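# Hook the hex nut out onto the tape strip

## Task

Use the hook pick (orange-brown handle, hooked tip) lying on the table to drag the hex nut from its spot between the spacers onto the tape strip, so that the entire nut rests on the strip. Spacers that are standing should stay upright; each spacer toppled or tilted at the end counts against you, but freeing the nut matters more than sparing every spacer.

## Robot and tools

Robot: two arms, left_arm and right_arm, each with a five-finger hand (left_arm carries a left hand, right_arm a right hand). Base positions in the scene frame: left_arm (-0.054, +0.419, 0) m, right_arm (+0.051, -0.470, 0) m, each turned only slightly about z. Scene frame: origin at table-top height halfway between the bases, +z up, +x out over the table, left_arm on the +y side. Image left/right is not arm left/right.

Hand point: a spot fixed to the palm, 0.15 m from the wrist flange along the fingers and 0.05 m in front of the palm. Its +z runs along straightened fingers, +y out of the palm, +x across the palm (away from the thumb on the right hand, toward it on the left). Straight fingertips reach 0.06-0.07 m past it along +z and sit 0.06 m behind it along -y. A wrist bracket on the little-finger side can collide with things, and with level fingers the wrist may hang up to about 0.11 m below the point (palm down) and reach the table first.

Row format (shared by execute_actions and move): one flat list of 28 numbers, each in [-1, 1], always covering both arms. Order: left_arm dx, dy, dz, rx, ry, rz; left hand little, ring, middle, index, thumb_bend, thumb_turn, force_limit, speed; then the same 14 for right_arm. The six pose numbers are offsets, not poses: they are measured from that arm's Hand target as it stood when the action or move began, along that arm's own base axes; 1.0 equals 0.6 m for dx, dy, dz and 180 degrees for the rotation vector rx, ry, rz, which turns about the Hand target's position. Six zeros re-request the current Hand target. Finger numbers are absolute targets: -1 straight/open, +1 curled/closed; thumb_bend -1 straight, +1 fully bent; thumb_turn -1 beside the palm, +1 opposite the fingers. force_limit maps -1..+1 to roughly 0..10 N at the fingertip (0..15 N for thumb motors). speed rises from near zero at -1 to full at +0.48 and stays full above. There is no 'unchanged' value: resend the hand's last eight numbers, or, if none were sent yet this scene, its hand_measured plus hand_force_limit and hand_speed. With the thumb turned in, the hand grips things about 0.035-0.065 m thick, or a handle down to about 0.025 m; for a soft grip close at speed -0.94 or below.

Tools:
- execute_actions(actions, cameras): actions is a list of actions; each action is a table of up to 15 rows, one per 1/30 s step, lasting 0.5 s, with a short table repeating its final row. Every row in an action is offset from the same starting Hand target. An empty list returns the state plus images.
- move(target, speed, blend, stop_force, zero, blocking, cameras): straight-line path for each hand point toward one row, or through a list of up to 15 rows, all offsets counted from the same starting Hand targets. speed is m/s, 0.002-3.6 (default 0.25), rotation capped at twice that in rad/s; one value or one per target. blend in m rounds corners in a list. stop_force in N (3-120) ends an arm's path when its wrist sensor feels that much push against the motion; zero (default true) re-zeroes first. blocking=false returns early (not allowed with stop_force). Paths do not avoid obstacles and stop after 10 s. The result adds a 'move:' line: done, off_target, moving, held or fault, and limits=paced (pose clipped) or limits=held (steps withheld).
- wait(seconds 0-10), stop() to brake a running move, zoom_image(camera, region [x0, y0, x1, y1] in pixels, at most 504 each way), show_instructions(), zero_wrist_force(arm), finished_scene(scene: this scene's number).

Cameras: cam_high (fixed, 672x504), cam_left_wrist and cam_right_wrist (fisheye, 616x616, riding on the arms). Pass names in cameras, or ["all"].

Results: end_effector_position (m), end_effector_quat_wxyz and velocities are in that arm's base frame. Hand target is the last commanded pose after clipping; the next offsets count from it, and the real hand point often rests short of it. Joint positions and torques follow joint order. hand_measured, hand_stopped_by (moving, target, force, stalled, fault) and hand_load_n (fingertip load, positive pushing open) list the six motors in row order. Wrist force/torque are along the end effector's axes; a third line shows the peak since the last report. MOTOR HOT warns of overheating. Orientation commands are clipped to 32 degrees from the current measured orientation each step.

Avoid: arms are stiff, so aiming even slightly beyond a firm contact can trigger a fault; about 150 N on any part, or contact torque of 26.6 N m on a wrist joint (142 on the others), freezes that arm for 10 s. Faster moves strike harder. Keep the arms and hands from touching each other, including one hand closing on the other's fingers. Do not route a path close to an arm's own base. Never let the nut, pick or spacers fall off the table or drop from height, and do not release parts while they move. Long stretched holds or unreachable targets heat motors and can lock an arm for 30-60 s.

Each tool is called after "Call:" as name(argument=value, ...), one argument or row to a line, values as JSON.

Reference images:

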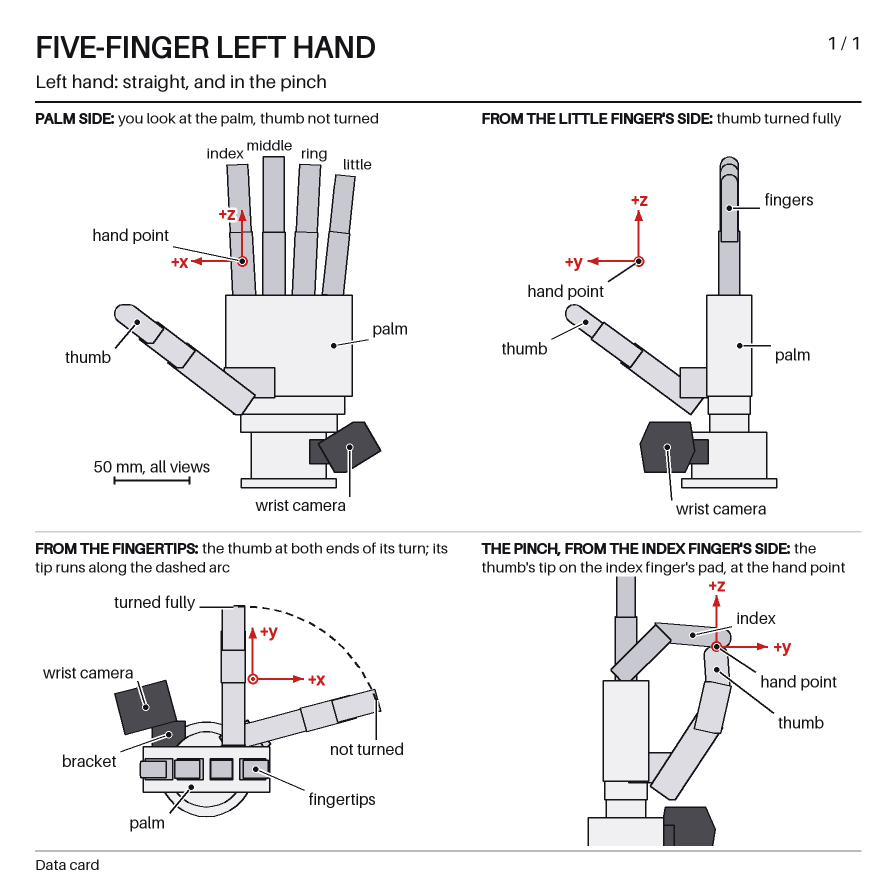

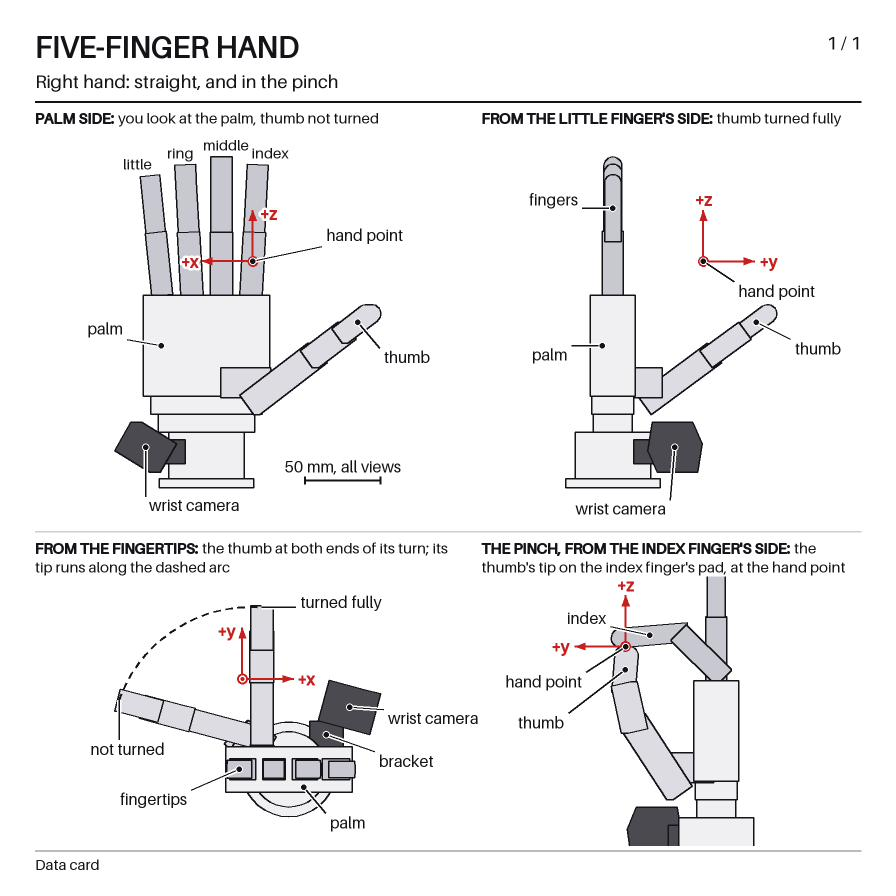

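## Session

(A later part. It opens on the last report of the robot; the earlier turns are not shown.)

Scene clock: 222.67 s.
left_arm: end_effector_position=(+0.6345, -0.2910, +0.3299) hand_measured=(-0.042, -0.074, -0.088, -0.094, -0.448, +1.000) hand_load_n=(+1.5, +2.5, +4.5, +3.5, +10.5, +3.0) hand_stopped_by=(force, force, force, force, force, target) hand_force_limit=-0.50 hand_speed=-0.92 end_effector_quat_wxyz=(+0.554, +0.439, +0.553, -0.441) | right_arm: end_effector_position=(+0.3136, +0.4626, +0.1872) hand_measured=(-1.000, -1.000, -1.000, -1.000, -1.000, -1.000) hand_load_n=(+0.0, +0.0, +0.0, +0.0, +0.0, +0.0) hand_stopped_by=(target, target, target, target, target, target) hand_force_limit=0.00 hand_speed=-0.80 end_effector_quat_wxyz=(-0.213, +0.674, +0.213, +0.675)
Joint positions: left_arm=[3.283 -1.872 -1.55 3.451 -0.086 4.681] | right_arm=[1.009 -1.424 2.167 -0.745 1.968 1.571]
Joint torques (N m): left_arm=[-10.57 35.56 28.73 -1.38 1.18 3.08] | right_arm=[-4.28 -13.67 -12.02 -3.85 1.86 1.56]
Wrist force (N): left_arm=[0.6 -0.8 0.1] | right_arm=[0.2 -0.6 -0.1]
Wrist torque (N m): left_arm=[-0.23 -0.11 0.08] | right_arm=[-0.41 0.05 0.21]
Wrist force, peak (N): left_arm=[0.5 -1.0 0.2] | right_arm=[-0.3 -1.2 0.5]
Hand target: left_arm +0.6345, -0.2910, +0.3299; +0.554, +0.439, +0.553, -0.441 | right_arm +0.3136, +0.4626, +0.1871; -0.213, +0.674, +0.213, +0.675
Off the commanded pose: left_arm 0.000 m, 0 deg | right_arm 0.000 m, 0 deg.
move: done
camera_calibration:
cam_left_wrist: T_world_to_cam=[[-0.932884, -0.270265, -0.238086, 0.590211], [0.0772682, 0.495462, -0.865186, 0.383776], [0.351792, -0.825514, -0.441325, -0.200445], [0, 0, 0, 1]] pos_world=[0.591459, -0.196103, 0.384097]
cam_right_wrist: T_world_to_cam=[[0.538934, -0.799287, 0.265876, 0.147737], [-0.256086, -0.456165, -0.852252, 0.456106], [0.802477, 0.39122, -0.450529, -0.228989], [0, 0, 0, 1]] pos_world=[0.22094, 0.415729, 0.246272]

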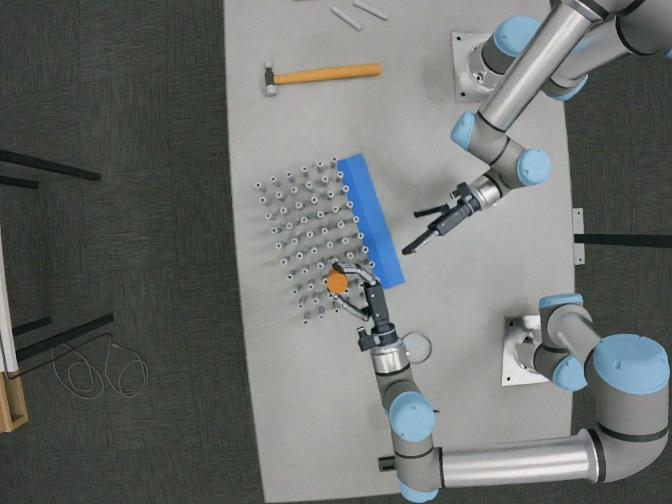

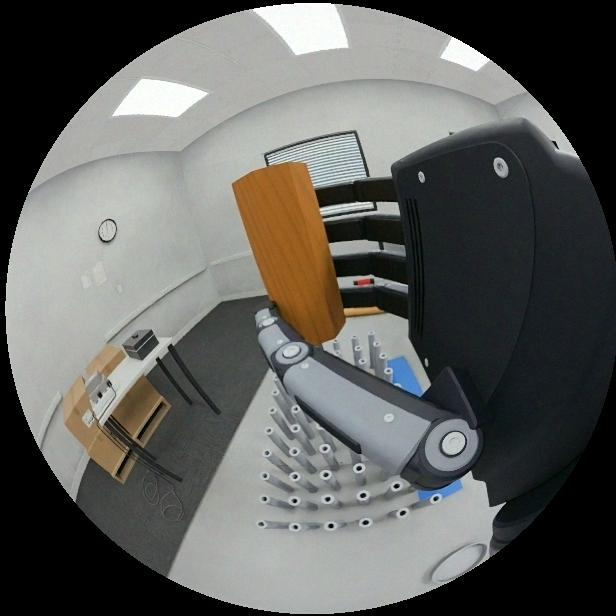

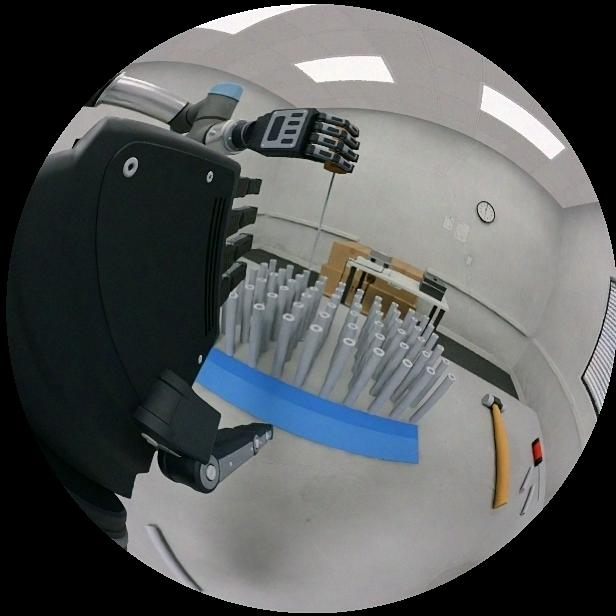

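Call:
move(
  target=[0,0,-0.215,0,0,0,0.4,0.45,0.45,0.4,0.3,1,-0.5,-0.92,0,0,0,0,0,0,-1,-1,-1,-1,-1,-1,0,-0.8],
  speed=0.08,
  stop_force=4,
  cameras=["cam_right_wrist"],
)

Call:
zoom_image(
  camera="cam_right_wrist",
  region=[280, 300, 330, 350],
)

Call:
zoom_image(
  camera="cam_right_wrist",
  region=[250, 230, 370, 350],
)

Scene clock: 273.23 s.
left_arm: end_effector_position=(+0.6345, -0.2910, +0.2009) hand_measured=(-0.042, -0.074, -0.088, -0.094, -0.448, +1.000) hand_load_n=(+1.5, +2.5, +5.0, +3.5, +10.5, +3.0) hand_stopped_by=(force, force, force, force, force, target) hand_force_limit=-0.50 hand_speed=-0.92 end_effector_quat_wxyz=(+0.554, +0.439, +0.553, -0.441) | right_arm: end_effector_position=(+0.3136, +0.4626, +0.1871) hand_measured=(-1.000, -1.000, -1.000, -1.000, -1.000, -1.000) hand_load_n=(+0.0, +0.0, +0.0, +0.0, +0.0, +0.0) hand_stopped_by=(target, target, target, target, target, target) hand_force_limit=0.00 hand_speed=-0.80 end_effector_quat_wxyz=(-0.213, +0.674, +0.213, +0.675)
Joint positions: left_arm=[3.283 -2 -1.731 3.76 -0.086 4.681] | right_arm=[1.009 -1.424 2.167 -0.745 1.968 1.571]
Joint torques (N m): left_arm=[8.62 43.05 9.33 1.79 -1.02 -2.65] | right_arm=[4.11 -13.64 -9.72 -3.37 0.47 2.23]
Wrist force (N): left_arm=[0.6 -0.6 0.0] | right_arm=[0.4 -0.5 0.0]
Wrist torque (N m): left_arm=[-0.20 -0.10 0.08] | right_arm=[-0.40 0.00 0.23]
Wrist force, peak (N): left_arm=[1.4 -0.8 0.3] | right_arm=[0.3 -0.9 0.3]
Hand target: left_arm +0.6345, -0.2910, +0.2009; +0.554, +0.439, +0.553, -0.441 | right_arm +0.3136, +0.4626, +0.1871; -0.213, +0.674, +0.213, +0.675
Off the commanded pose: left_arm 0.000 m, 0 deg | right_arm 0.000 m, 0 deg.
move: done
camera_calibration:
cam_right_wrist: T_world_to_cam=[[0.538809, -0.799428, 0.265706, 0.147891], [-0.256129, -0.455929, -0.852365, 0.45596], [0.802548, 0.391207, -0.450415, -0.229071], [0, 0, 0, 1]] pos_world=[0.22094, 0.415728, 0.246172]
Images, in order (width x height): cam_right_wrist 616x616.

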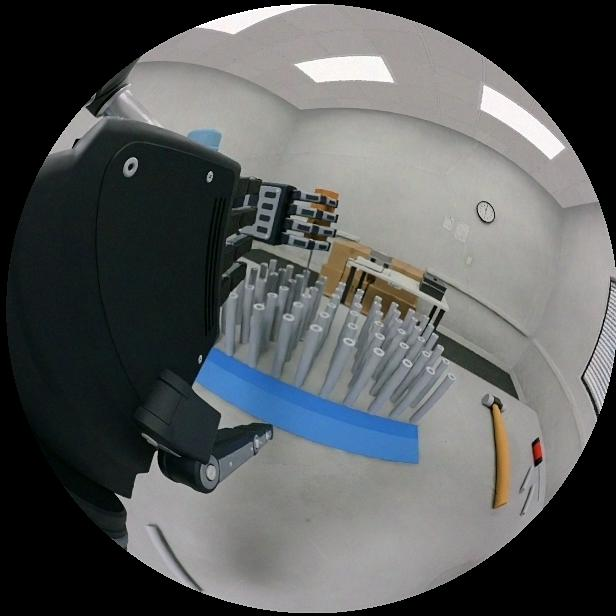

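Scaled by 10.080 from the camera's 616x616 image, which has a finer 880x880 frame.

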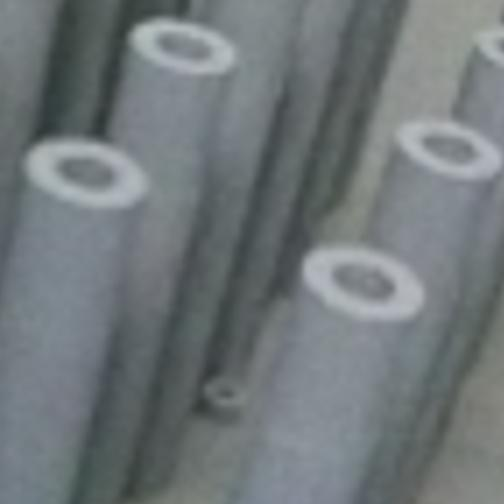

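Scaled by 4.200 from the camera's 616x616 image, which has a finer 880x880 frame.

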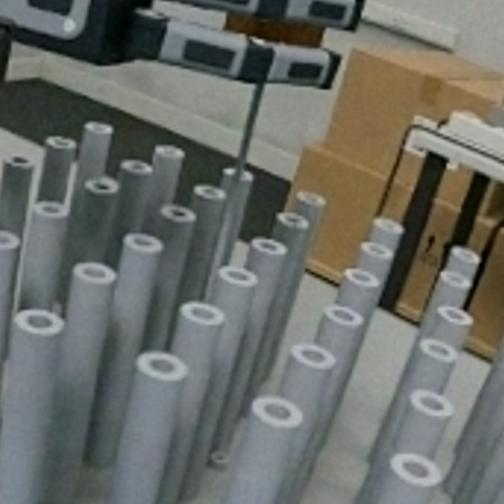

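Call:
move(
  target=[0,0,-0.03,0,0,0,0.4,0.45,0.45,0.4,0.3,1,-0.5,-0.92,0,0,0,0,0,0,-1,-1,-1,-1,-1,-1,0,-0.8],
  speed=0.02,
  stop_force=3,
  cameras=["cam_right_wrist"],
)

Call:
zoom_image(
  camera="cam_right_wrist",
  region=[280, 310, 330, 360],
)

Scene clock: 281.97 s.
left_arm: end_effector_position=(+0.6345, -0.2910, +0.1829) hand_measured=(-0.042, -0.074, -0.088, -0.094, -0.448, +1.000) hand_load_n=(+2.0, +2.5, +4.5, +3.5, +10.5, +3.0) hand_stopped_by=(force, force, force, force, force, target) hand_force_limit=-0.50 hand_speed=-0.92 end_effector_quat_wxyz=(+0.554, +0.439, +0.553, -0.441) | right_arm: end_effector_position=(+0.3136, +0.4626, +0.1871) hand_measured=(-1.000, -1.000, -1.000, -1.000, -1.000, -1.000) hand_load_n=(+0.0, +0.0, +0.0, +0.0, +0.0, +0.0) hand_stopped_by=(target, target, target, target, target, target) hand_force_limit=0.00 hand_speed=-0.80 end_effector_quat_wxyz=(-0.213, +0.674, +0.213, +0.675)
Joint positions: left_arm=[3.283 -2.025 -1.748 3.803 -0.086 4.681] | right_arm=[1.009 -1.424 2.167 -0.745 1.968 1.571]
Joint torques (N m): left_arm=[10.51 43.64 9.67 1.75 0.67 -2.8] | right_arm=[8.21 -16.65 -10.16 -2.47 -1.08 2.31]
Wrist force (N): left_arm=[0.6 -0.7 0.0] | right_arm=[0.2 -0.6 0.2]
Wrist torque (N m): left_arm=[-0.21 -0.09 0.08] | right_arm=[-0.43 0.03 0.21]
Wrist force, peak (N): left_arm=[0.5 -0.9 0.4] | right_arm=[0.5 -0.8 0.1]
Hand target: left_arm +0.6345, -0.2910, +0.1829; +0.554, +0.439, +0.553, -0.441 | right_arm +0.3136, +0.4626, +0.1871; -0.213, +0.674, +0.213, +0.675
Off the commanded pose: left_arm 0.000 m, 0 deg | right_arm 0.000 m, 0 deg.
move: done
camera_calibration:
cam_right_wrist: T_world_to_cam=[[0.538809, -0.799428, 0.265706, 0.147891], [-0.256129, -0.455929, -0.852365, 0.45596], [0.802548, 0.391207, -0.450415, -0.229071], [0, 0, 0, 1]] pos_world=[0.22094, 0.415728, 0.246172]
Images, in order (width x height): cam_right_wrist 616x616.

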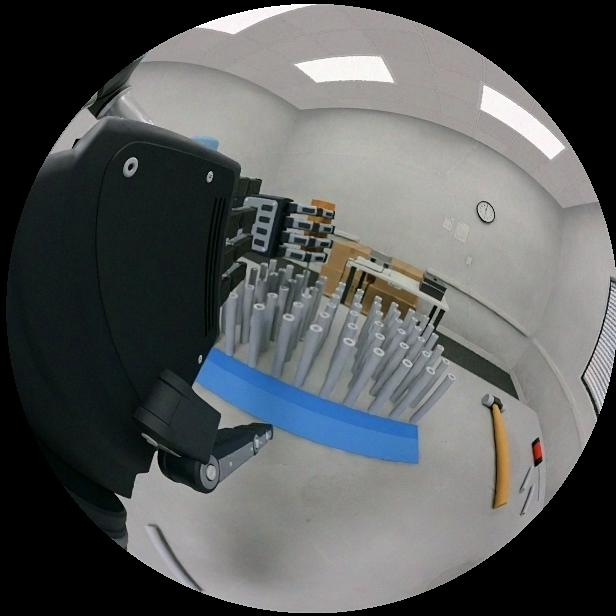

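Scaled by 10.080 from the camera's 616x616 image, which has a finer 880x880 frame.

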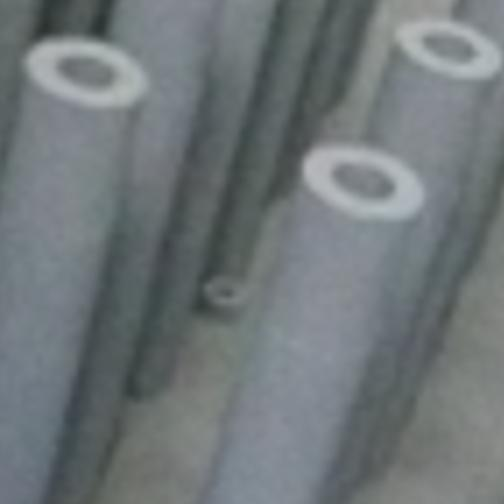

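Call:
move(
  target=[0,0,-0.025,0,0,0,0.4,0.45,0.45,0.4,0.3,1,-0.5,-0.92,0,0,0,0,0,0,-1,-1,-1,-1,-1,-1,0,-0.8],
  speed=0.02,
  stop_force=3,
)

Scene clock: 286.83 s.
left_arm: end_effector_position=(+0.6345, -0.2910, +0.1792) hand_measured=(-0.042, -0.074, -0.088, -0.094, -0.448, +1.000) hand_load_n=(+0.0, +1.0, +5.0, +5.5, +9.5, -0.5) hand_stopped_by=(force, force, force, force, force, target) hand_force_limit=-0.50 hand_speed=-0.92 end_effector_quat_wxyz=(+0.554, +0.439, +0.553, -0.441) | right_arm: end_effector_position=(+0.3136, +0.4626, +0.1871) hand_measured=(-1.000, -1.000, -1.000, -1.000, -1.000, -1.000) hand_load_n=(+0.0, +0.0, +0.0, +0.0, +0.0, -0.5) hand_stopped_by=(target, target, target, target, target, target) hand_force_limit=0.00 hand_speed=-0.80 end_effector_quat_wxyz=(-0.213, +0.674, +0.213, +0.675)
Joint positions: left_arm=[3.283 -2.03 -1.751 3.809 -0.086 4.683] | right_arm=[1.009 -1.424 2.167 -0.745 1.968 1.571]
Joint torques (N m): left_arm=[9.89 33.54 27.87 -1.34 0.55 -0.94] | right_arm=[7.63 -19.4 -10.27 -1.83 -1.08 2.27]
Wrist force (N): left_arm=[0.5 -0.7 0.3] | right_arm=[0.1 -0.4 0.1]
Wrist torque (N m): left_arm=[-0.21 -0.07 0.02] | right_arm=[-0.40 0.05 0.21]
Wrist force, peak (N): left_arm=[-4.8 -0.6 0.1] | right_arm=[0.2 -0.9 0.1]
Hand target: left_arm +0.6345, -0.2910, +0.1792; +0.554, +0.439, +0.553, -0.441 (not the last commanded pose) | right_arm +0.3136, +0.4626, +0.1871; -0.213, +0.674, +0.213, +0.675
Off the commanded pose: left_arm 0.011 m, 0 deg | right_arm 0.000 m, 0 deg.
move: contact (left_arm)

Call:
move(
  target=[0.0043,-0.0126,0.0012,0,0,0,0.4,0.45,0.45,0.4,0.3,1,-0.5,-0.92,0,0,0,0,0,0,-1,-1,-1,-1,-1,-1,0,-0.8],
  speed=0.02,
  stop_force=4,
  cameras=["cam_right_wrist"],
)

Call:
zoom_image(
  camera="cam_right_wrist",
  region=[280, 310, 330, 360],
)

Scene clock: 294.00 s.
left_arm: end_effector_position=(+0.6371, -0.2985, +0.1799) hand_measured=(-0.042, -0.074, -0.088, -0.094, -0.448, +1.000) hand_load_n=(+0.0, +1.5, +5.0, +5.5, +10.0, -0.5) hand_stopped_by=(force, force, force, force, force, target) hand_force_limit=-0.50 hand_speed=-0.92 end_effector_quat_wxyz=(+0.554, +0.439, +0.553, -0.441) | right_arm: end_effector_position=(+0.3136, +0.4626, +0.1871) hand_measured=(-1.000, -1.000, -1.000, -1.000, -1.000, -1.000) hand_load_n=(+0.0, +0.0, +0.0, +0.0, +0.0, +0.0) hand_stopped_by=(target, target, target, target, target, target) hand_force_limit=0.00 hand_speed=-0.80 end_effector_quat_wxyz=(-0.213, +0.674, +0.213, +0.675)
Joint positions: left_arm=[3.268 -2.037 -1.738 3.799 -0.101 4.687] | right_arm=[1.009 -1.424 2.167 -0.745 1.968 1.571]
Joint torques (N m): left_arm=[14.42 39.04 12.39 -1.32 1.42 3.03] | right_arm=[7.47 -22.65 -10.44 -1 -1.12 2.3]
Wrist force (N): left_arm=[0.7 -0.8 0.3] | right_arm=[0.1 -0.7 0.0]
Wrist torque (N m): left_arm=[-0.23 -0.11 0.02] | right_arm=[-0.43 0.05 0.20]
Wrist force, peak (N): left_arm=[0.8 -0.8 0.4] | right_arm=[0.3 -0.8 0.5]
Hand target: left_arm +0.6371, -0.2985, +0.1799; +0.554, +0.439, +0.553, -0.441 | right_arm +0.3136, +0.4626, +0.1871; -0.213, +0.674, +0.213, +0.675
Off the commanded pose: left_arm 0.000 m, 0 deg | right_arm 0.000 m, 0 deg.
move: done
camera_calibration:
cam_right_wrist: T_world_to_cam=[[0.538809, -0.799428, 0.265706, 0.147891], [-0.256129, -0.455929, -0.852365, 0.45596], [0.802548, 0.391207, -0.450415, -0.229071], [0, 0, 0, 1]] pos_world=[0.22094, 0.415728, 0.246172]
Images, in order (width x height): cam_right_wrist 616x616.

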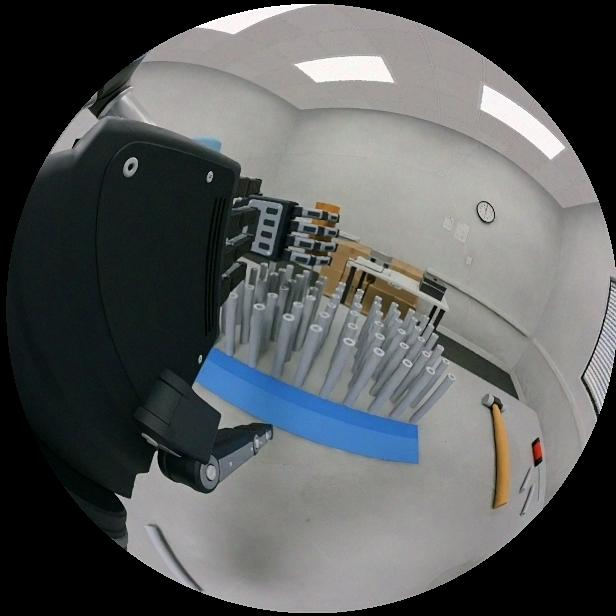

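Scaled by 10.080 from the camera's 616x616 image, which has a finer 880x880 frame.

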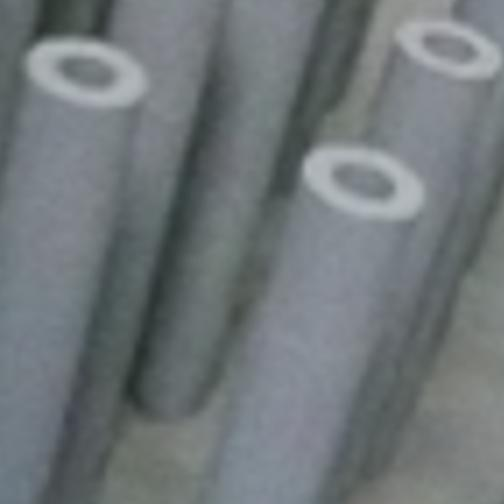

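Call:
zoom_image(
  camera="cam_right_wrist",
  region=[250, 230, 370, 350],
)

Call:
wait(
  seconds=0.1,
  cameras=["cam_high"],
)

Call:
zoom_image(
  camera="cam_high",
  region=[280, 230, 370, 310],
)

Scaled by 4.200 from the camera's 616x616 image, which has a finer 880x880 frame.

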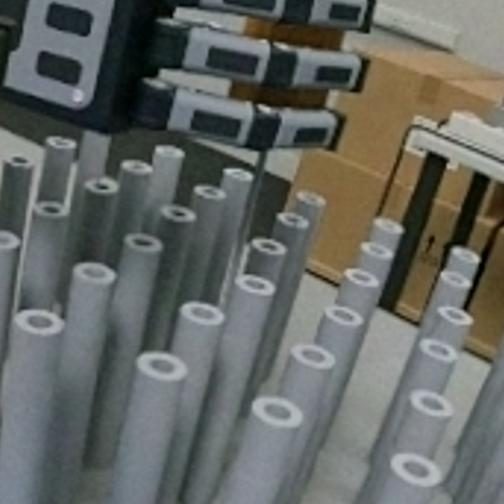

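Scene clock: 297.90 s.
left_arm: end_effector_position=(+0.6371, -0.2985, +0.1799) hand_measured=(-0.042, -0.074, -0.088, -0.094, -0.448, +1.000) hand_load_n=(+0.0, +1.5, +5.0, +5.5, +9.5, -0.5) hand_stopped_by=(force, force, force, force, force, target) hand_force_limit=-0.50 hand_speed=-0.92 end_effector_quat_wxyz=(+0.554, +0.439, +0.553, -0.441) | right_arm: end_effector_position=(+0.3136, +0.4626, +0.1871) hand_measured=(-1.000, -1.000, -1.000, -1.000, -1.000, -1.000) hand_load_n=(+0.0, +0.0, +0.0, +0.0, +0.0, +0.0) hand_stopped_by=(target, target, target, target, target, target) hand_force_limit=0.00 hand_speed=-0.80 end_effector_quat_wxyz=(-0.213, +0.674, +0.213, +0.675)
Joint positions: left_arm=[3.268 -2.037 -1.738 3.799 -0.101 4.687] | right_arm=[1.009 -1.424 2.167 -0.745 1.968 1.571]
Joint torques (N m): left_arm=[14.23 39.54 10.77 -0.2 1.25 2.51] | right_arm=[7.84 -24.73 -10.54 -0.37 -1.2 2.3]
Wrist force (N): left_arm=[0.6 -0.5 0.2] | right_arm=[0.3 -0.6 0.0]
Wrist torque (N m): left_arm=[-0.18 -0.09 0.00] | right_arm=[-0.41 0.03 0.21]
Wrist force, peak (N): left_arm=[0.7 -0.9 0.2] | right_arm=[0.2 -0.9 0.0]
Hand target: left_arm +0.6371, -0.2985, +0.1799; +0.554, +0.439, +0.553, -0.441 | right_arm +0.3136, +0.4626, +0.1871; -0.213, +0.674, +0.213, +0.675
Off the commanded pose: left_arm 0.000 m, 0 deg | right_arm 0.000 m, 0 deg.
wait: 0.10 s; at rest from the start
Images, in order (width x height): cam_high 672x504.

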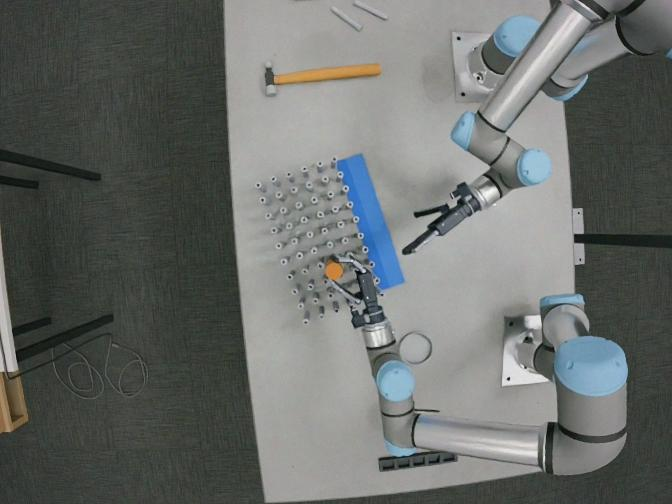

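Scaled by 5.600 from the camera's 672x504 image, which has a finer 960x720 frame.

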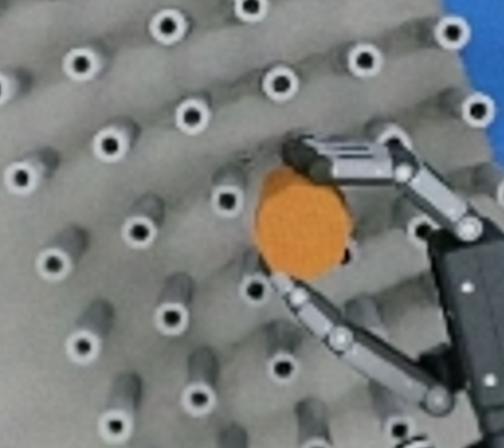

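Call:
move(
  target=[
    [-0.0047,0.0143,0,0,0,0,0.4,0.45,0.45,0.4,0.3,1,-0.5,-0.92,0,0,0,0,0,0,-1,-1,-1,-1,-1,-1,0,-0.8],
    [-0.0047,0.0143,0.25,0,0,0,0.4,0.45,0.45,0.4,0.3,1,-0.5,-0.92,-0.108,0.143,0,0,0,-0.1556,-1,-1,-1,-1,-1,-1,0,-0.8],
    [-0.0947,-0.0053,0.25,0,0,-0.222,0.4,0.45,0.45,0.4,0.3,1,-0.5,-0.92,-0.108,0.143,0,0,0,-0.1556,-1,-1,-1,-1,-1,-1,0,-0.8],
  ],
  speed=[0.03,0.15,0.25],
  cameras=["all"],
)

Call:
zoom_image(
  camera="cam_right_wrist",
  region=[250, 220, 390, 360],
)

Call:
zoom_image(
  camera="cam_high",
  region=[300, 230, 370, 300],
)

Scene clock: 346.97 s.
left_arm: end_effector_position=(+0.6343, -0.2899, +0.3236) hand_measured=(-0.042, -0.074, -0.088, -0.094, -0.448, +1.000) hand_load_n=(+0.0, +1.5, +5.0, +5.0, +10.0, -0.5) hand_stopped_by=(force, force, force, force, force, target) hand_force_limit=-0.50 hand_speed=-0.92 end_effector_quat_wxyz=(+0.554, +0.439, +0.553, -0.441) end_effector_velocity=(+0.001, +0.000, +0.001) end_effector_angular_velocity=(+0.000, -0.001, +0.000) | right_arm: end_effector_position=(+0.2560, +0.5383, +0.1870) hand_measured=(-1.000, -1.000, -1.000, -1.000, -1.000, -1.000) hand_load_n=(+0.0, +0.0, +0.0, +0.0, +0.0, +0.0) hand_stopped_by=(target, target, target, target, target, target) hand_force_limit=0.00 hand_speed=-0.80 end_effector_quat_wxyz=(-0.064, +0.703, +0.064, +0.705)
Joint positions: left_arm=[3.285 -1.875 -1.563 3.47 -0.084 4.679] | right_arm=[1.329 -1.059 1.642 -0.59 2.719 1.566]
Joint velocities: left_arm=[0.001 0 0.001 0.007 0 -0.007] | right_arm=[within noise]
Joint torques (N m): left_arm=[-11.28 36.14 20.58 1.53 -1.54 -2.98] | right_arm=[-14.38 -47.33 -10.47 -3.09 -2.17 -1.37]
Wrist force (N): left_arm=[0.5 -0.4 0.2] | right_arm=[0.1 -0.6 0.2]
Wrist torque (N m): left_arm=[-0.18 -0.08 0.02] | right_arm=[-0.42 0.06 0.20]
Wrist force, peak (N): left_arm=[1.6 -0.7 0.0] | right_arm=[-0.2 -3.1 -0.4]
Hand target: left_arm +0.6343, -0.2899, +0.3235; +0.554, +0.439, +0.553, -0.441 (not the last commanded pose) | right_arm +0.2560, +0.5383, +0.1870; -0.064, +0.703, +0.064, +0.705 (not the last commanded pose)
Off the commanded pose: left_arm 0.056 m, 40 deg | right_arm 0.012 m, 3 deg.
move: held (right_arm; a check stopped the path), off_target (left_arm; braked when a check withheld steps of right_arm); path passed 1 of 3 targets; limits=held
pose unreachable (right arm): on one or more control steps of this call, first in action 0 (counted from 0), this arm could not follow its commanded pose, so it was not sent that pose on those steps. It may still have moved: this result reports where it is.
cause: moving toward the commanded pose would bring two parts of the arm too close to each other (joints 4 (wrist 1) to 6 (wrist 3) lie between them).
camera_calibration:
cam_left_wrist: T_world_to_cam=[[-0.932824, -0.270234, -0.238355, 0.58887], [0.0775798, 0.495352, -0.865221, 0.377515], [0.351882, -0.825591, -0.441112, -0.202441], [0, 0, 0, 1]] pos_world=[0.59126, -0.195003, 0.377695]
cam_right_wrist: T_world_to_cam=[[0.155606, -0.951446, 0.265587, 0.41947], [-0.422106, -0.307123, -0.852937, 0.438142], [0.893092, 0.0206162, -0.449402, -0.0363412], [0, 0, 0, 1]] pos_world=[0.152126, 0.534416, 0.24597]

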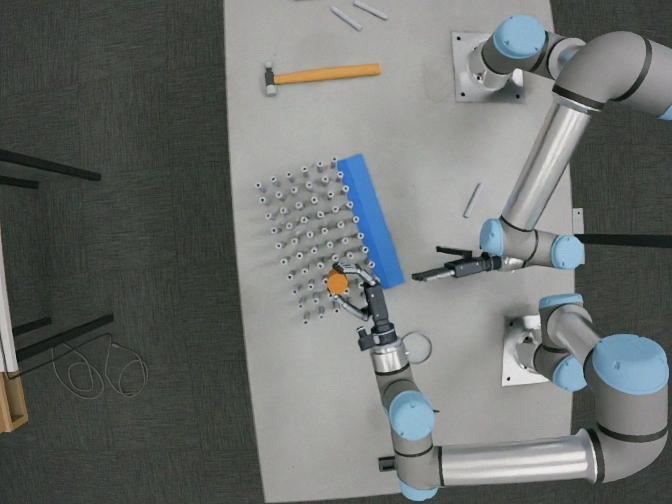

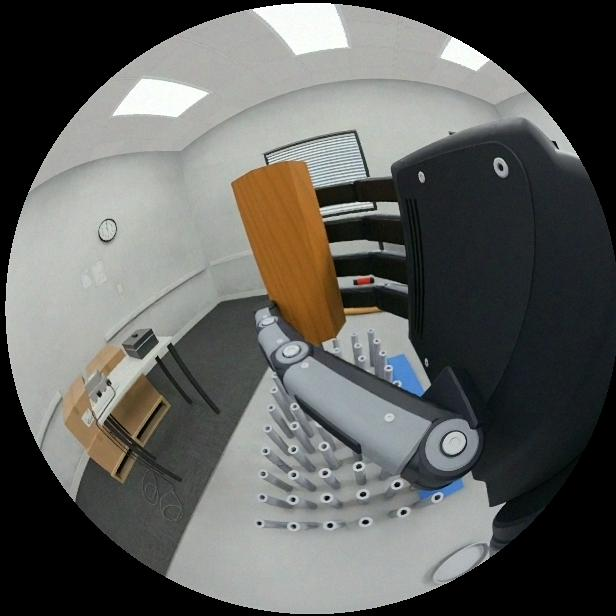

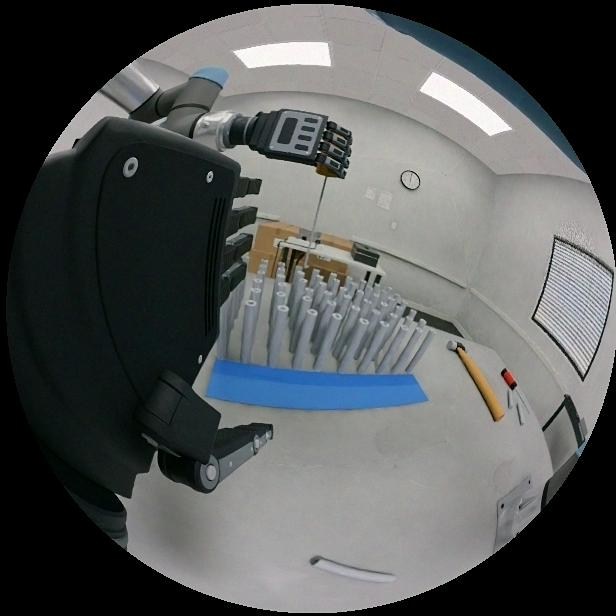

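Scaled by 3.600 from the camera's 616x616 image, which has a finer 880x880 frame.

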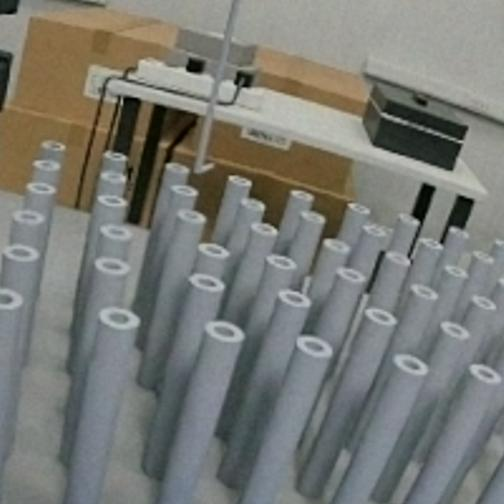

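Scaled by 7.200 from the camera's 672x504 image, which has a finer 960x720 frame.

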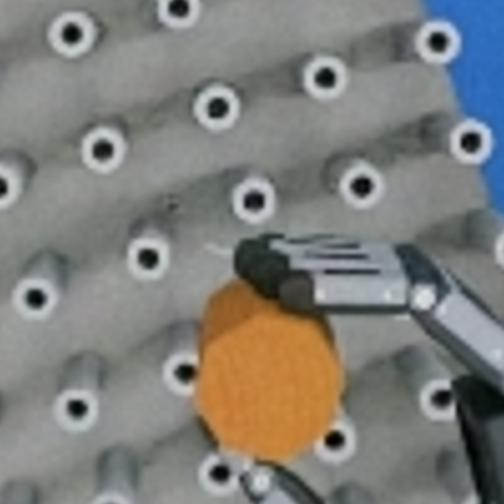

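Call:
move(
  target=[-0.09,-0.0197,0,0,0,-0.222,0.4,0.45,0.45,0.4,0.3,1,-0.5,-0.92,0,0,0,0,0,0,-1,-1,-1,-1,-1,-1,0,-0.8],
  speed=0.25,
  cameras=["cam_high","cam_right_wrist"],
)

Call:
zoom_image(
  camera="cam_right_wrist",
  region=[250, 220, 390, 360],
)

Call:
zoom_image(
  camera="cam_high",
  region=[310, 220, 390, 300],
)

Scene clock: 358.23 s.
left_arm: end_effector_position=(+0.5803, -0.3019, +0.3235) hand_measured=(-0.042, -0.074, -0.088, -0.094, -0.448, +1.000) hand_load_n=(+0.0, +1.5, +5.0, +5.0, +9.5, -0.5) hand_stopped_by=(force, force, force, force, force, target) hand_force_limit=-0.50 hand_speed=-0.92 end_effector_quat_wxyz=(+0.370, +0.602, +0.370, -0.604) | right_arm: end_effector_position=(+0.2560, +0.5383, +0.1870) hand_measured=(-1.000, -1.000, -1.000, -1.000, -1.000, -1.000) hand_load_n=(+0.0, +0.0, +0.0, +0.0, +0.0, +0.0) hand_stopped_by=(target, target, target, target, target, target) hand_force_limit=0.00 hand_speed=-0.80 end_effector_quat_wxyz=(-0.064, +0.703, +0.064, +0.705)
Joint positions: left_arm=[3.27 -2.173 -1.12 3.289 0.599 4.714] | right_arm=[1.329 -1.059 1.642 -0.59 2.719 1.566]
Joint torques (N m): left_arm=[13.56 42.63 27.27 -0.01 1.46 3.13] | right_arm=[-14.41 -46.63 -10.63 -3.06 -2.06 1.6]
Wrist force (N): left_arm=[0.4 -0.6 0.1] | right_arm=[0.1 -0.3 0.0]
Wrist torque (N m): left_arm=[-0.20 -0.08 0.02] | right_arm=[-0.36 0.06 0.22]
Wrist force, peak (N): left_arm=[0.8 -0.8 0.2] | right_arm=[0.3 -0.8 0.1]
Hand target: left_arm +0.5803, -0.3018, +0.3235; +0.370, +0.602, +0.370, -0.604 | right_arm +0.2560, +0.5383, +0.1870; -0.064, +0.703, +0.064, +0.705
Off the commanded pose: left_arm 0.000 m, 0 deg | right_arm 0.000 m, 0 deg.
move: done
camera_calibration:
cam_right_wrist: T_world_to_cam=[[0.155566, -0.951476, 0.265505, 0.419496], [-0.422122, -0.307032, -0.852962, 0.438144], [0.893091, 0.0206165, -0.449403, -0.0364305], [0, 0, 0, 1]] pos_world=[0.152226, 0.534416, 0.245969]
Images, in order (width x height): cam_high 672x504, cam_right_wrist 616x616.

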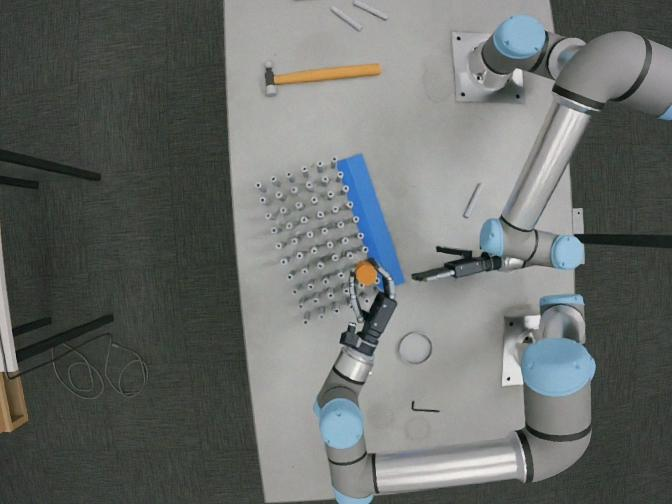

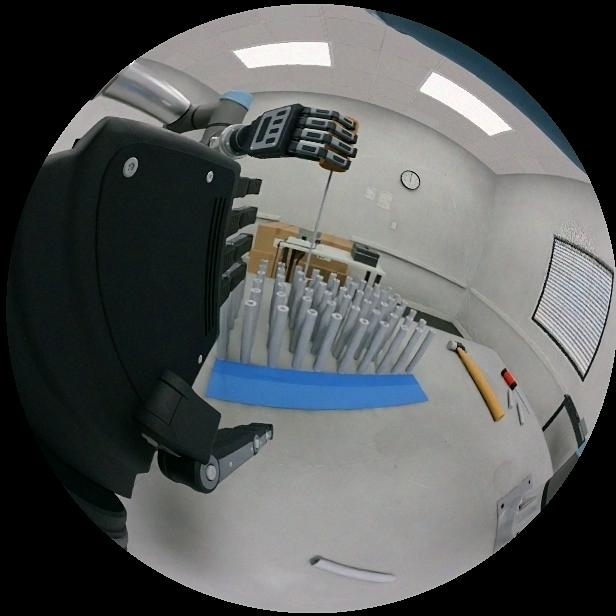

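Scaled by 3.600 from the camera's 616x616 image, which has a finer 880x880 frame.

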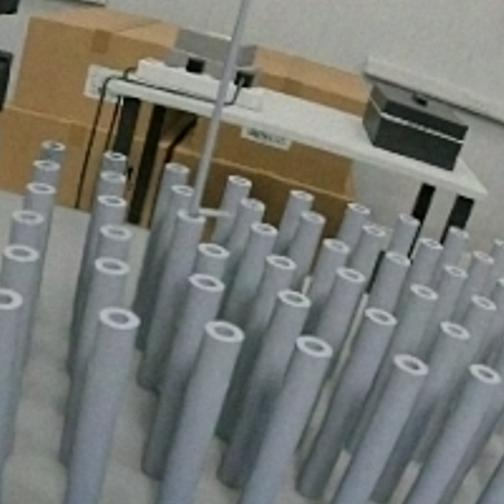

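Scaled by 6.300 from the camera's 672x504 image, which has a finer 960x720 frame.

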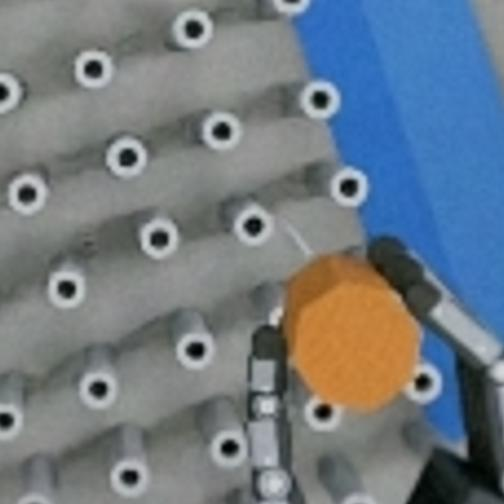

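Call:
move(
  target=[0.1447,-0.0018,-0.03,0,0,0.139,0.4,0.45,0.45,0.4,0.3,1,-0.5,-0.92,0,0,0,0,0,0,-1,-1,-1,-1,-1,-1,0,-0.8],
  speed=0.25,
  cameras=["cam_high","cam_right_wrist"],
)

Call:
zoom_image(
  camera="cam_high",
  region=[290, 220, 370, 300],
)

Call:
zoom_image(
  camera="cam_right_wrist",
  region=[250, 220, 390, 360],
)

Scene clock: 381.37 s.
left_arm: end_effector_position=(+0.6670, -0.3030, +0.3056) hand_measured=(-0.042, -0.074, -0.088, -0.094, -0.448, +1.000) hand_load_n=(+0.0, +1.5, +5.0, +5.5, +9.5, -0.5) hand_stopped_by=(force, force, force, force, force, target) hand_force_limit=-0.50 hand_speed=-0.92 end_effector_quat_wxyz=(+0.492, +0.507, +0.491, -0.509) end_effector_velocity=(+0.002, +0.001, +0.000) end_effector_angular_velocity=(+0.000, +0.000, +0.006) | right_arm: end_effector_position=(+0.2560, +0.5383, +0.1870) hand_measured=(-1.000, -1.000, -1.000, -1.000, -1.000, -1.000) hand_load_n=(-0.5, +0.0, +0.0, +0.0, +0.0, -0.5) hand_stopped_by=(target, target, target, target, target, target) hand_force_limit=0.00 hand_speed=-0.80 end_effector_quat_wxyz=(-0.064, +0.703, +0.064, +0.705)
Joint positions: left_arm=[3.277 -2.121 -1.249 3.357 0.169 4.725] | right_arm=[1.329 -1.059 1.642 -0.59 2.719 1.566]
Joint velocities: left_arm=[0.001 0 0 0 -0.005 0] | right_arm=[within noise]
Joint torques (N m): left_arm=[12.89 36.51 31.76 -0.63 -1.7 -2.68] | right_arm=[-14.28 -47.01 -10.58 -2.97 -1.82 1.16]
Wrist force (N): left_arm=[0.5 -0.6 0.0] | right_arm=[0.3 -0.4 0.1]
Wrist torque (N m): left_arm=[-0.20 -0.09 0.08] | right_arm=[-0.38 0.02 0.22]
Wrist force, peak (N): left_arm=[0.6 -1.0 0.1] | right_arm=[0.2 -0.9 -0.1]
Hand target: left_arm +0.6671, -0.3028, +0.3055; +0.492, +0.507, +0.491, -0.509 | right_arm +0.2560, +0.5383, +0.1870; -0.064, +0.703, +0.064, +0.705
Off the commanded pose: left_arm 0.000 m, 0 deg | right_arm 0.000 m, 0 deg.
move: done
camera_calibration:
cam_right_wrist: T_world_to_cam=[[0.155566, -0.951476, 0.265505, 0.419496], [-0.422122, -0.307032, -0.852962, 0.438144], [0.893091, 0.0206165, -0.449403, -0.0364305], [0, 0, 0, 1]] pos_world=[0.152226, 0.534416, 0.245969]
Images, in order (width x height): cam_high 672x504, cam_right_wrist 616x616.

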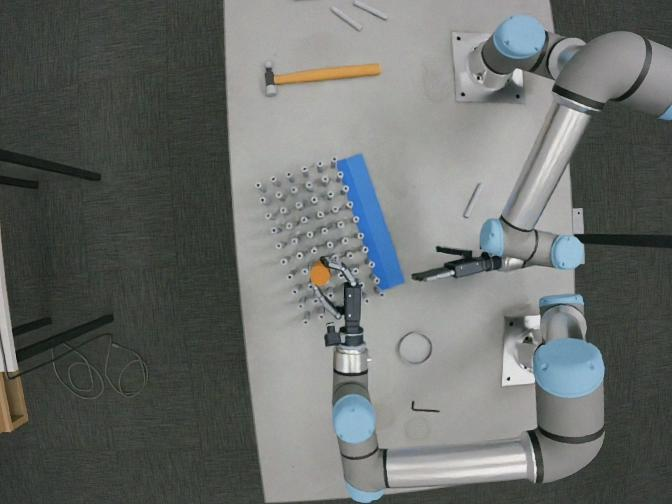

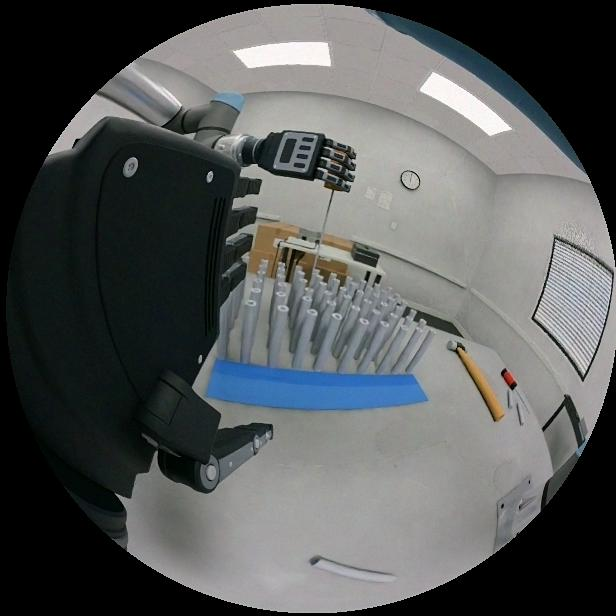

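Scaled by 6.300 from the camera's 672x504 image, which has a finer 960x720 frame.

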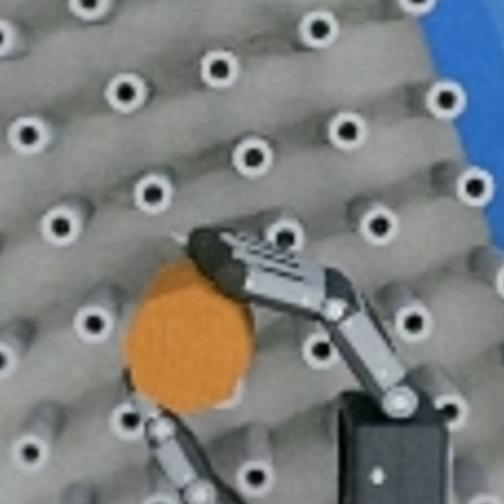

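Scaled by 3.600 from the camera's 616x616 image, which has a finer 880x880 frame.

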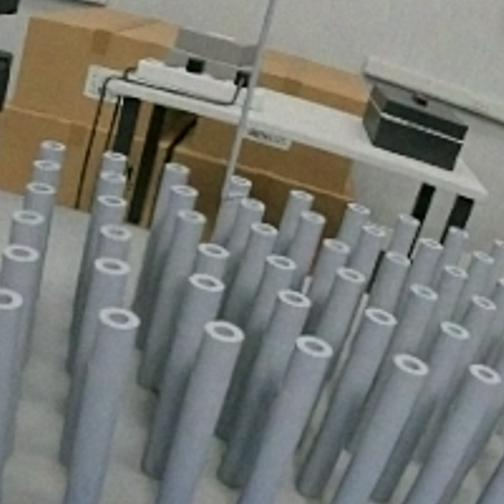

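Call:
move(
  target=[
    [0,0,-0.18,0,0,0,0.4,0.45,0.45,0.4,0.3,1,-0.5,-0.92,0,0,0,0,0,0,-1,-1,-1,-1,-1,-1,0,-0.8],
    [0,0,-0.23,0,0,0,0.4,0.45,0.45,0.4,0.3,1,-0.5,-0.92,0,0,0,0,0,0,-1,-1,-1,-1,-1,-1,0,-0.8],
  ],
  speed=[0.1, 0.015],
  stop_force=3.5,
  cameras=["cam_right_wrist","cam_high"],
)

Call:
zoom_image(
  camera="cam_right_wrist",
  region=[250, 240, 390, 380],
)

Call:
zoom_image(
  camera="cam_high",
  region=[290, 220, 370, 300],
)

Scene clock: 390.13 s.
left_arm: end_effector_position=(+0.6671, -0.3028, +0.1831) hand_measured=(-0.042, -0.074, -0.088, -0.096, -0.448, +1.000) hand_load_n=(+0.0, +2.0, +4.5, +5.0, +9.0, +0.0) hand_stopped_by=(force, force, force, force, force, target) hand_force_limit=-0.50 hand_speed=-0.92 end_effector_quat_wxyz=(+0.492, +0.507, +0.491, -0.509) | right_arm: end_effector_position=(+0.2560, +0.5383, +0.1870) hand_measured=(-1.000, -1.000, -1.000, -1.000, -1.000, -1.000) hand_load_n=(+0.0, +0.0, +0.0, +0.0, +0.0, +0.0) hand_stopped_by=(target, target, target, target, target, target) hand_force_limit=0.00 hand_speed=-0.80 end_effector_quat_wxyz=(-0.064, +0.703, +0.064, +0.705)
Joint positions: left_arm=[3.277 -2.227 -1.41 3.622 0.169 4.725] | right_arm=[1.329 -1.059 1.642 -0.59 2.719 1.566]
Joint torques (N m): left_arm=[-7.79 51.66 30.15 -1.57 -1.3 -0.69] | right_arm=[-14.53 -46.55 -10.27 -2.71 -1.79 0.63]
Wrist force (N): left_arm=[0.3 -0.6 0.4] | right_arm=[-0.1 -0.4 0.0]
Wrist torque (N m): left_arm=[-0.21 -0.05 0.05] | right_arm=[-0.36 0.09 0.20]
Wrist force, peak (N): left_arm=[-3.9 -0.7 0.4] | right_arm=[0.3 -0.7 0.0]
Hand target: left_arm +0.6671, -0.3028, +0.1831; +0.492, +0.507, +0.491, -0.509 (not the last commanded pose) | right_arm +0.2560, +0.5383, +0.1870; -0.064, +0.703, +0.064, +0.705
Off the commanded pose: left_arm 0.016 m, 0 deg | right_arm 0.000 m, 0 deg.
move: contact (left_arm); path passed 1 of 2 targets
camera_calibration:
cam_right_wrist: T_world_to_cam=[[0.155566, -0.951476, 0.265505, 0.419496], [-0.422122, -0.307032, -0.852962, 0.438144], [0.893091, 0.0206165, -0.449403, -0.0364305], [0, 0, 0, 1]] pos_world=[0.152226, 0.534416, 0.245969]
Images, in order (width x height): cam_high 672x504, cam_right_wrist 616x616.

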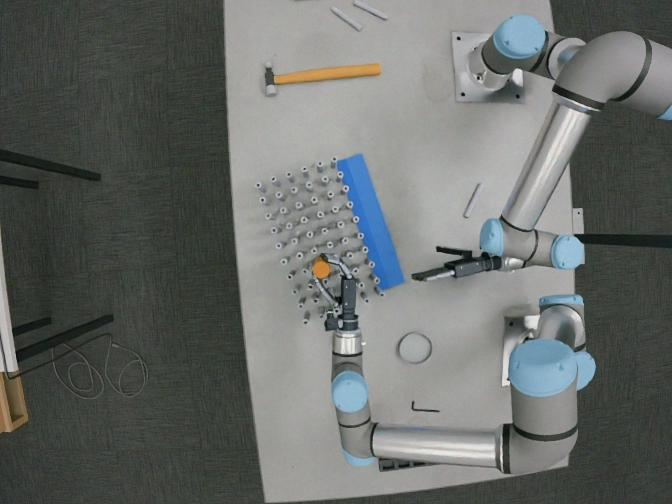

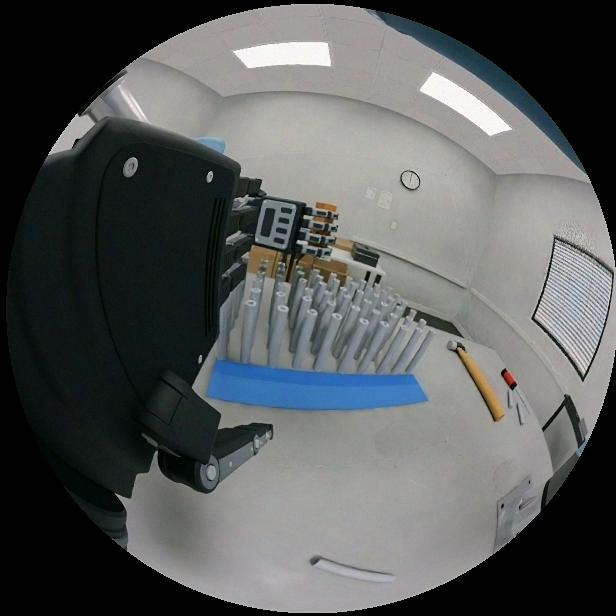

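Scaled by 3.600 from the camera's 616x616 image, which has a finer 880x880 frame.

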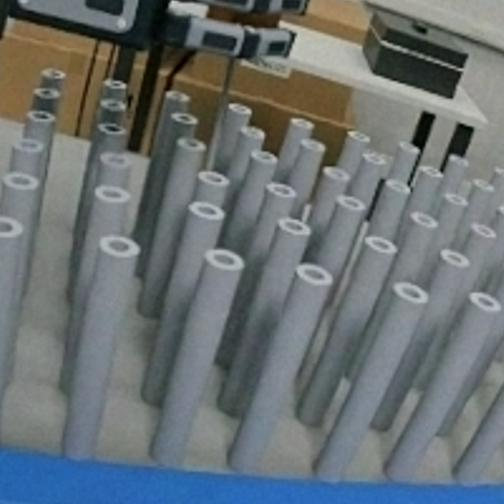

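Scaled by 6.300 from the camera's 672x504 image, which has a finer 960x720 frame.

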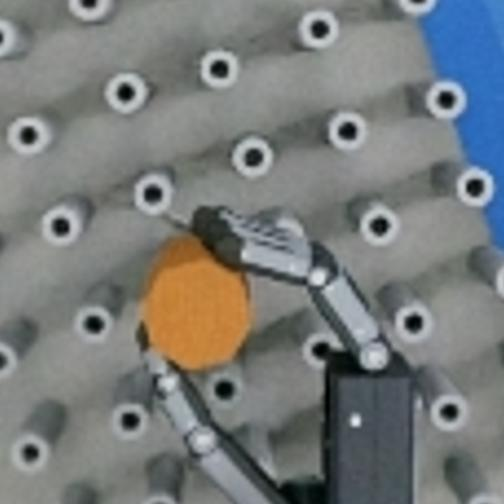

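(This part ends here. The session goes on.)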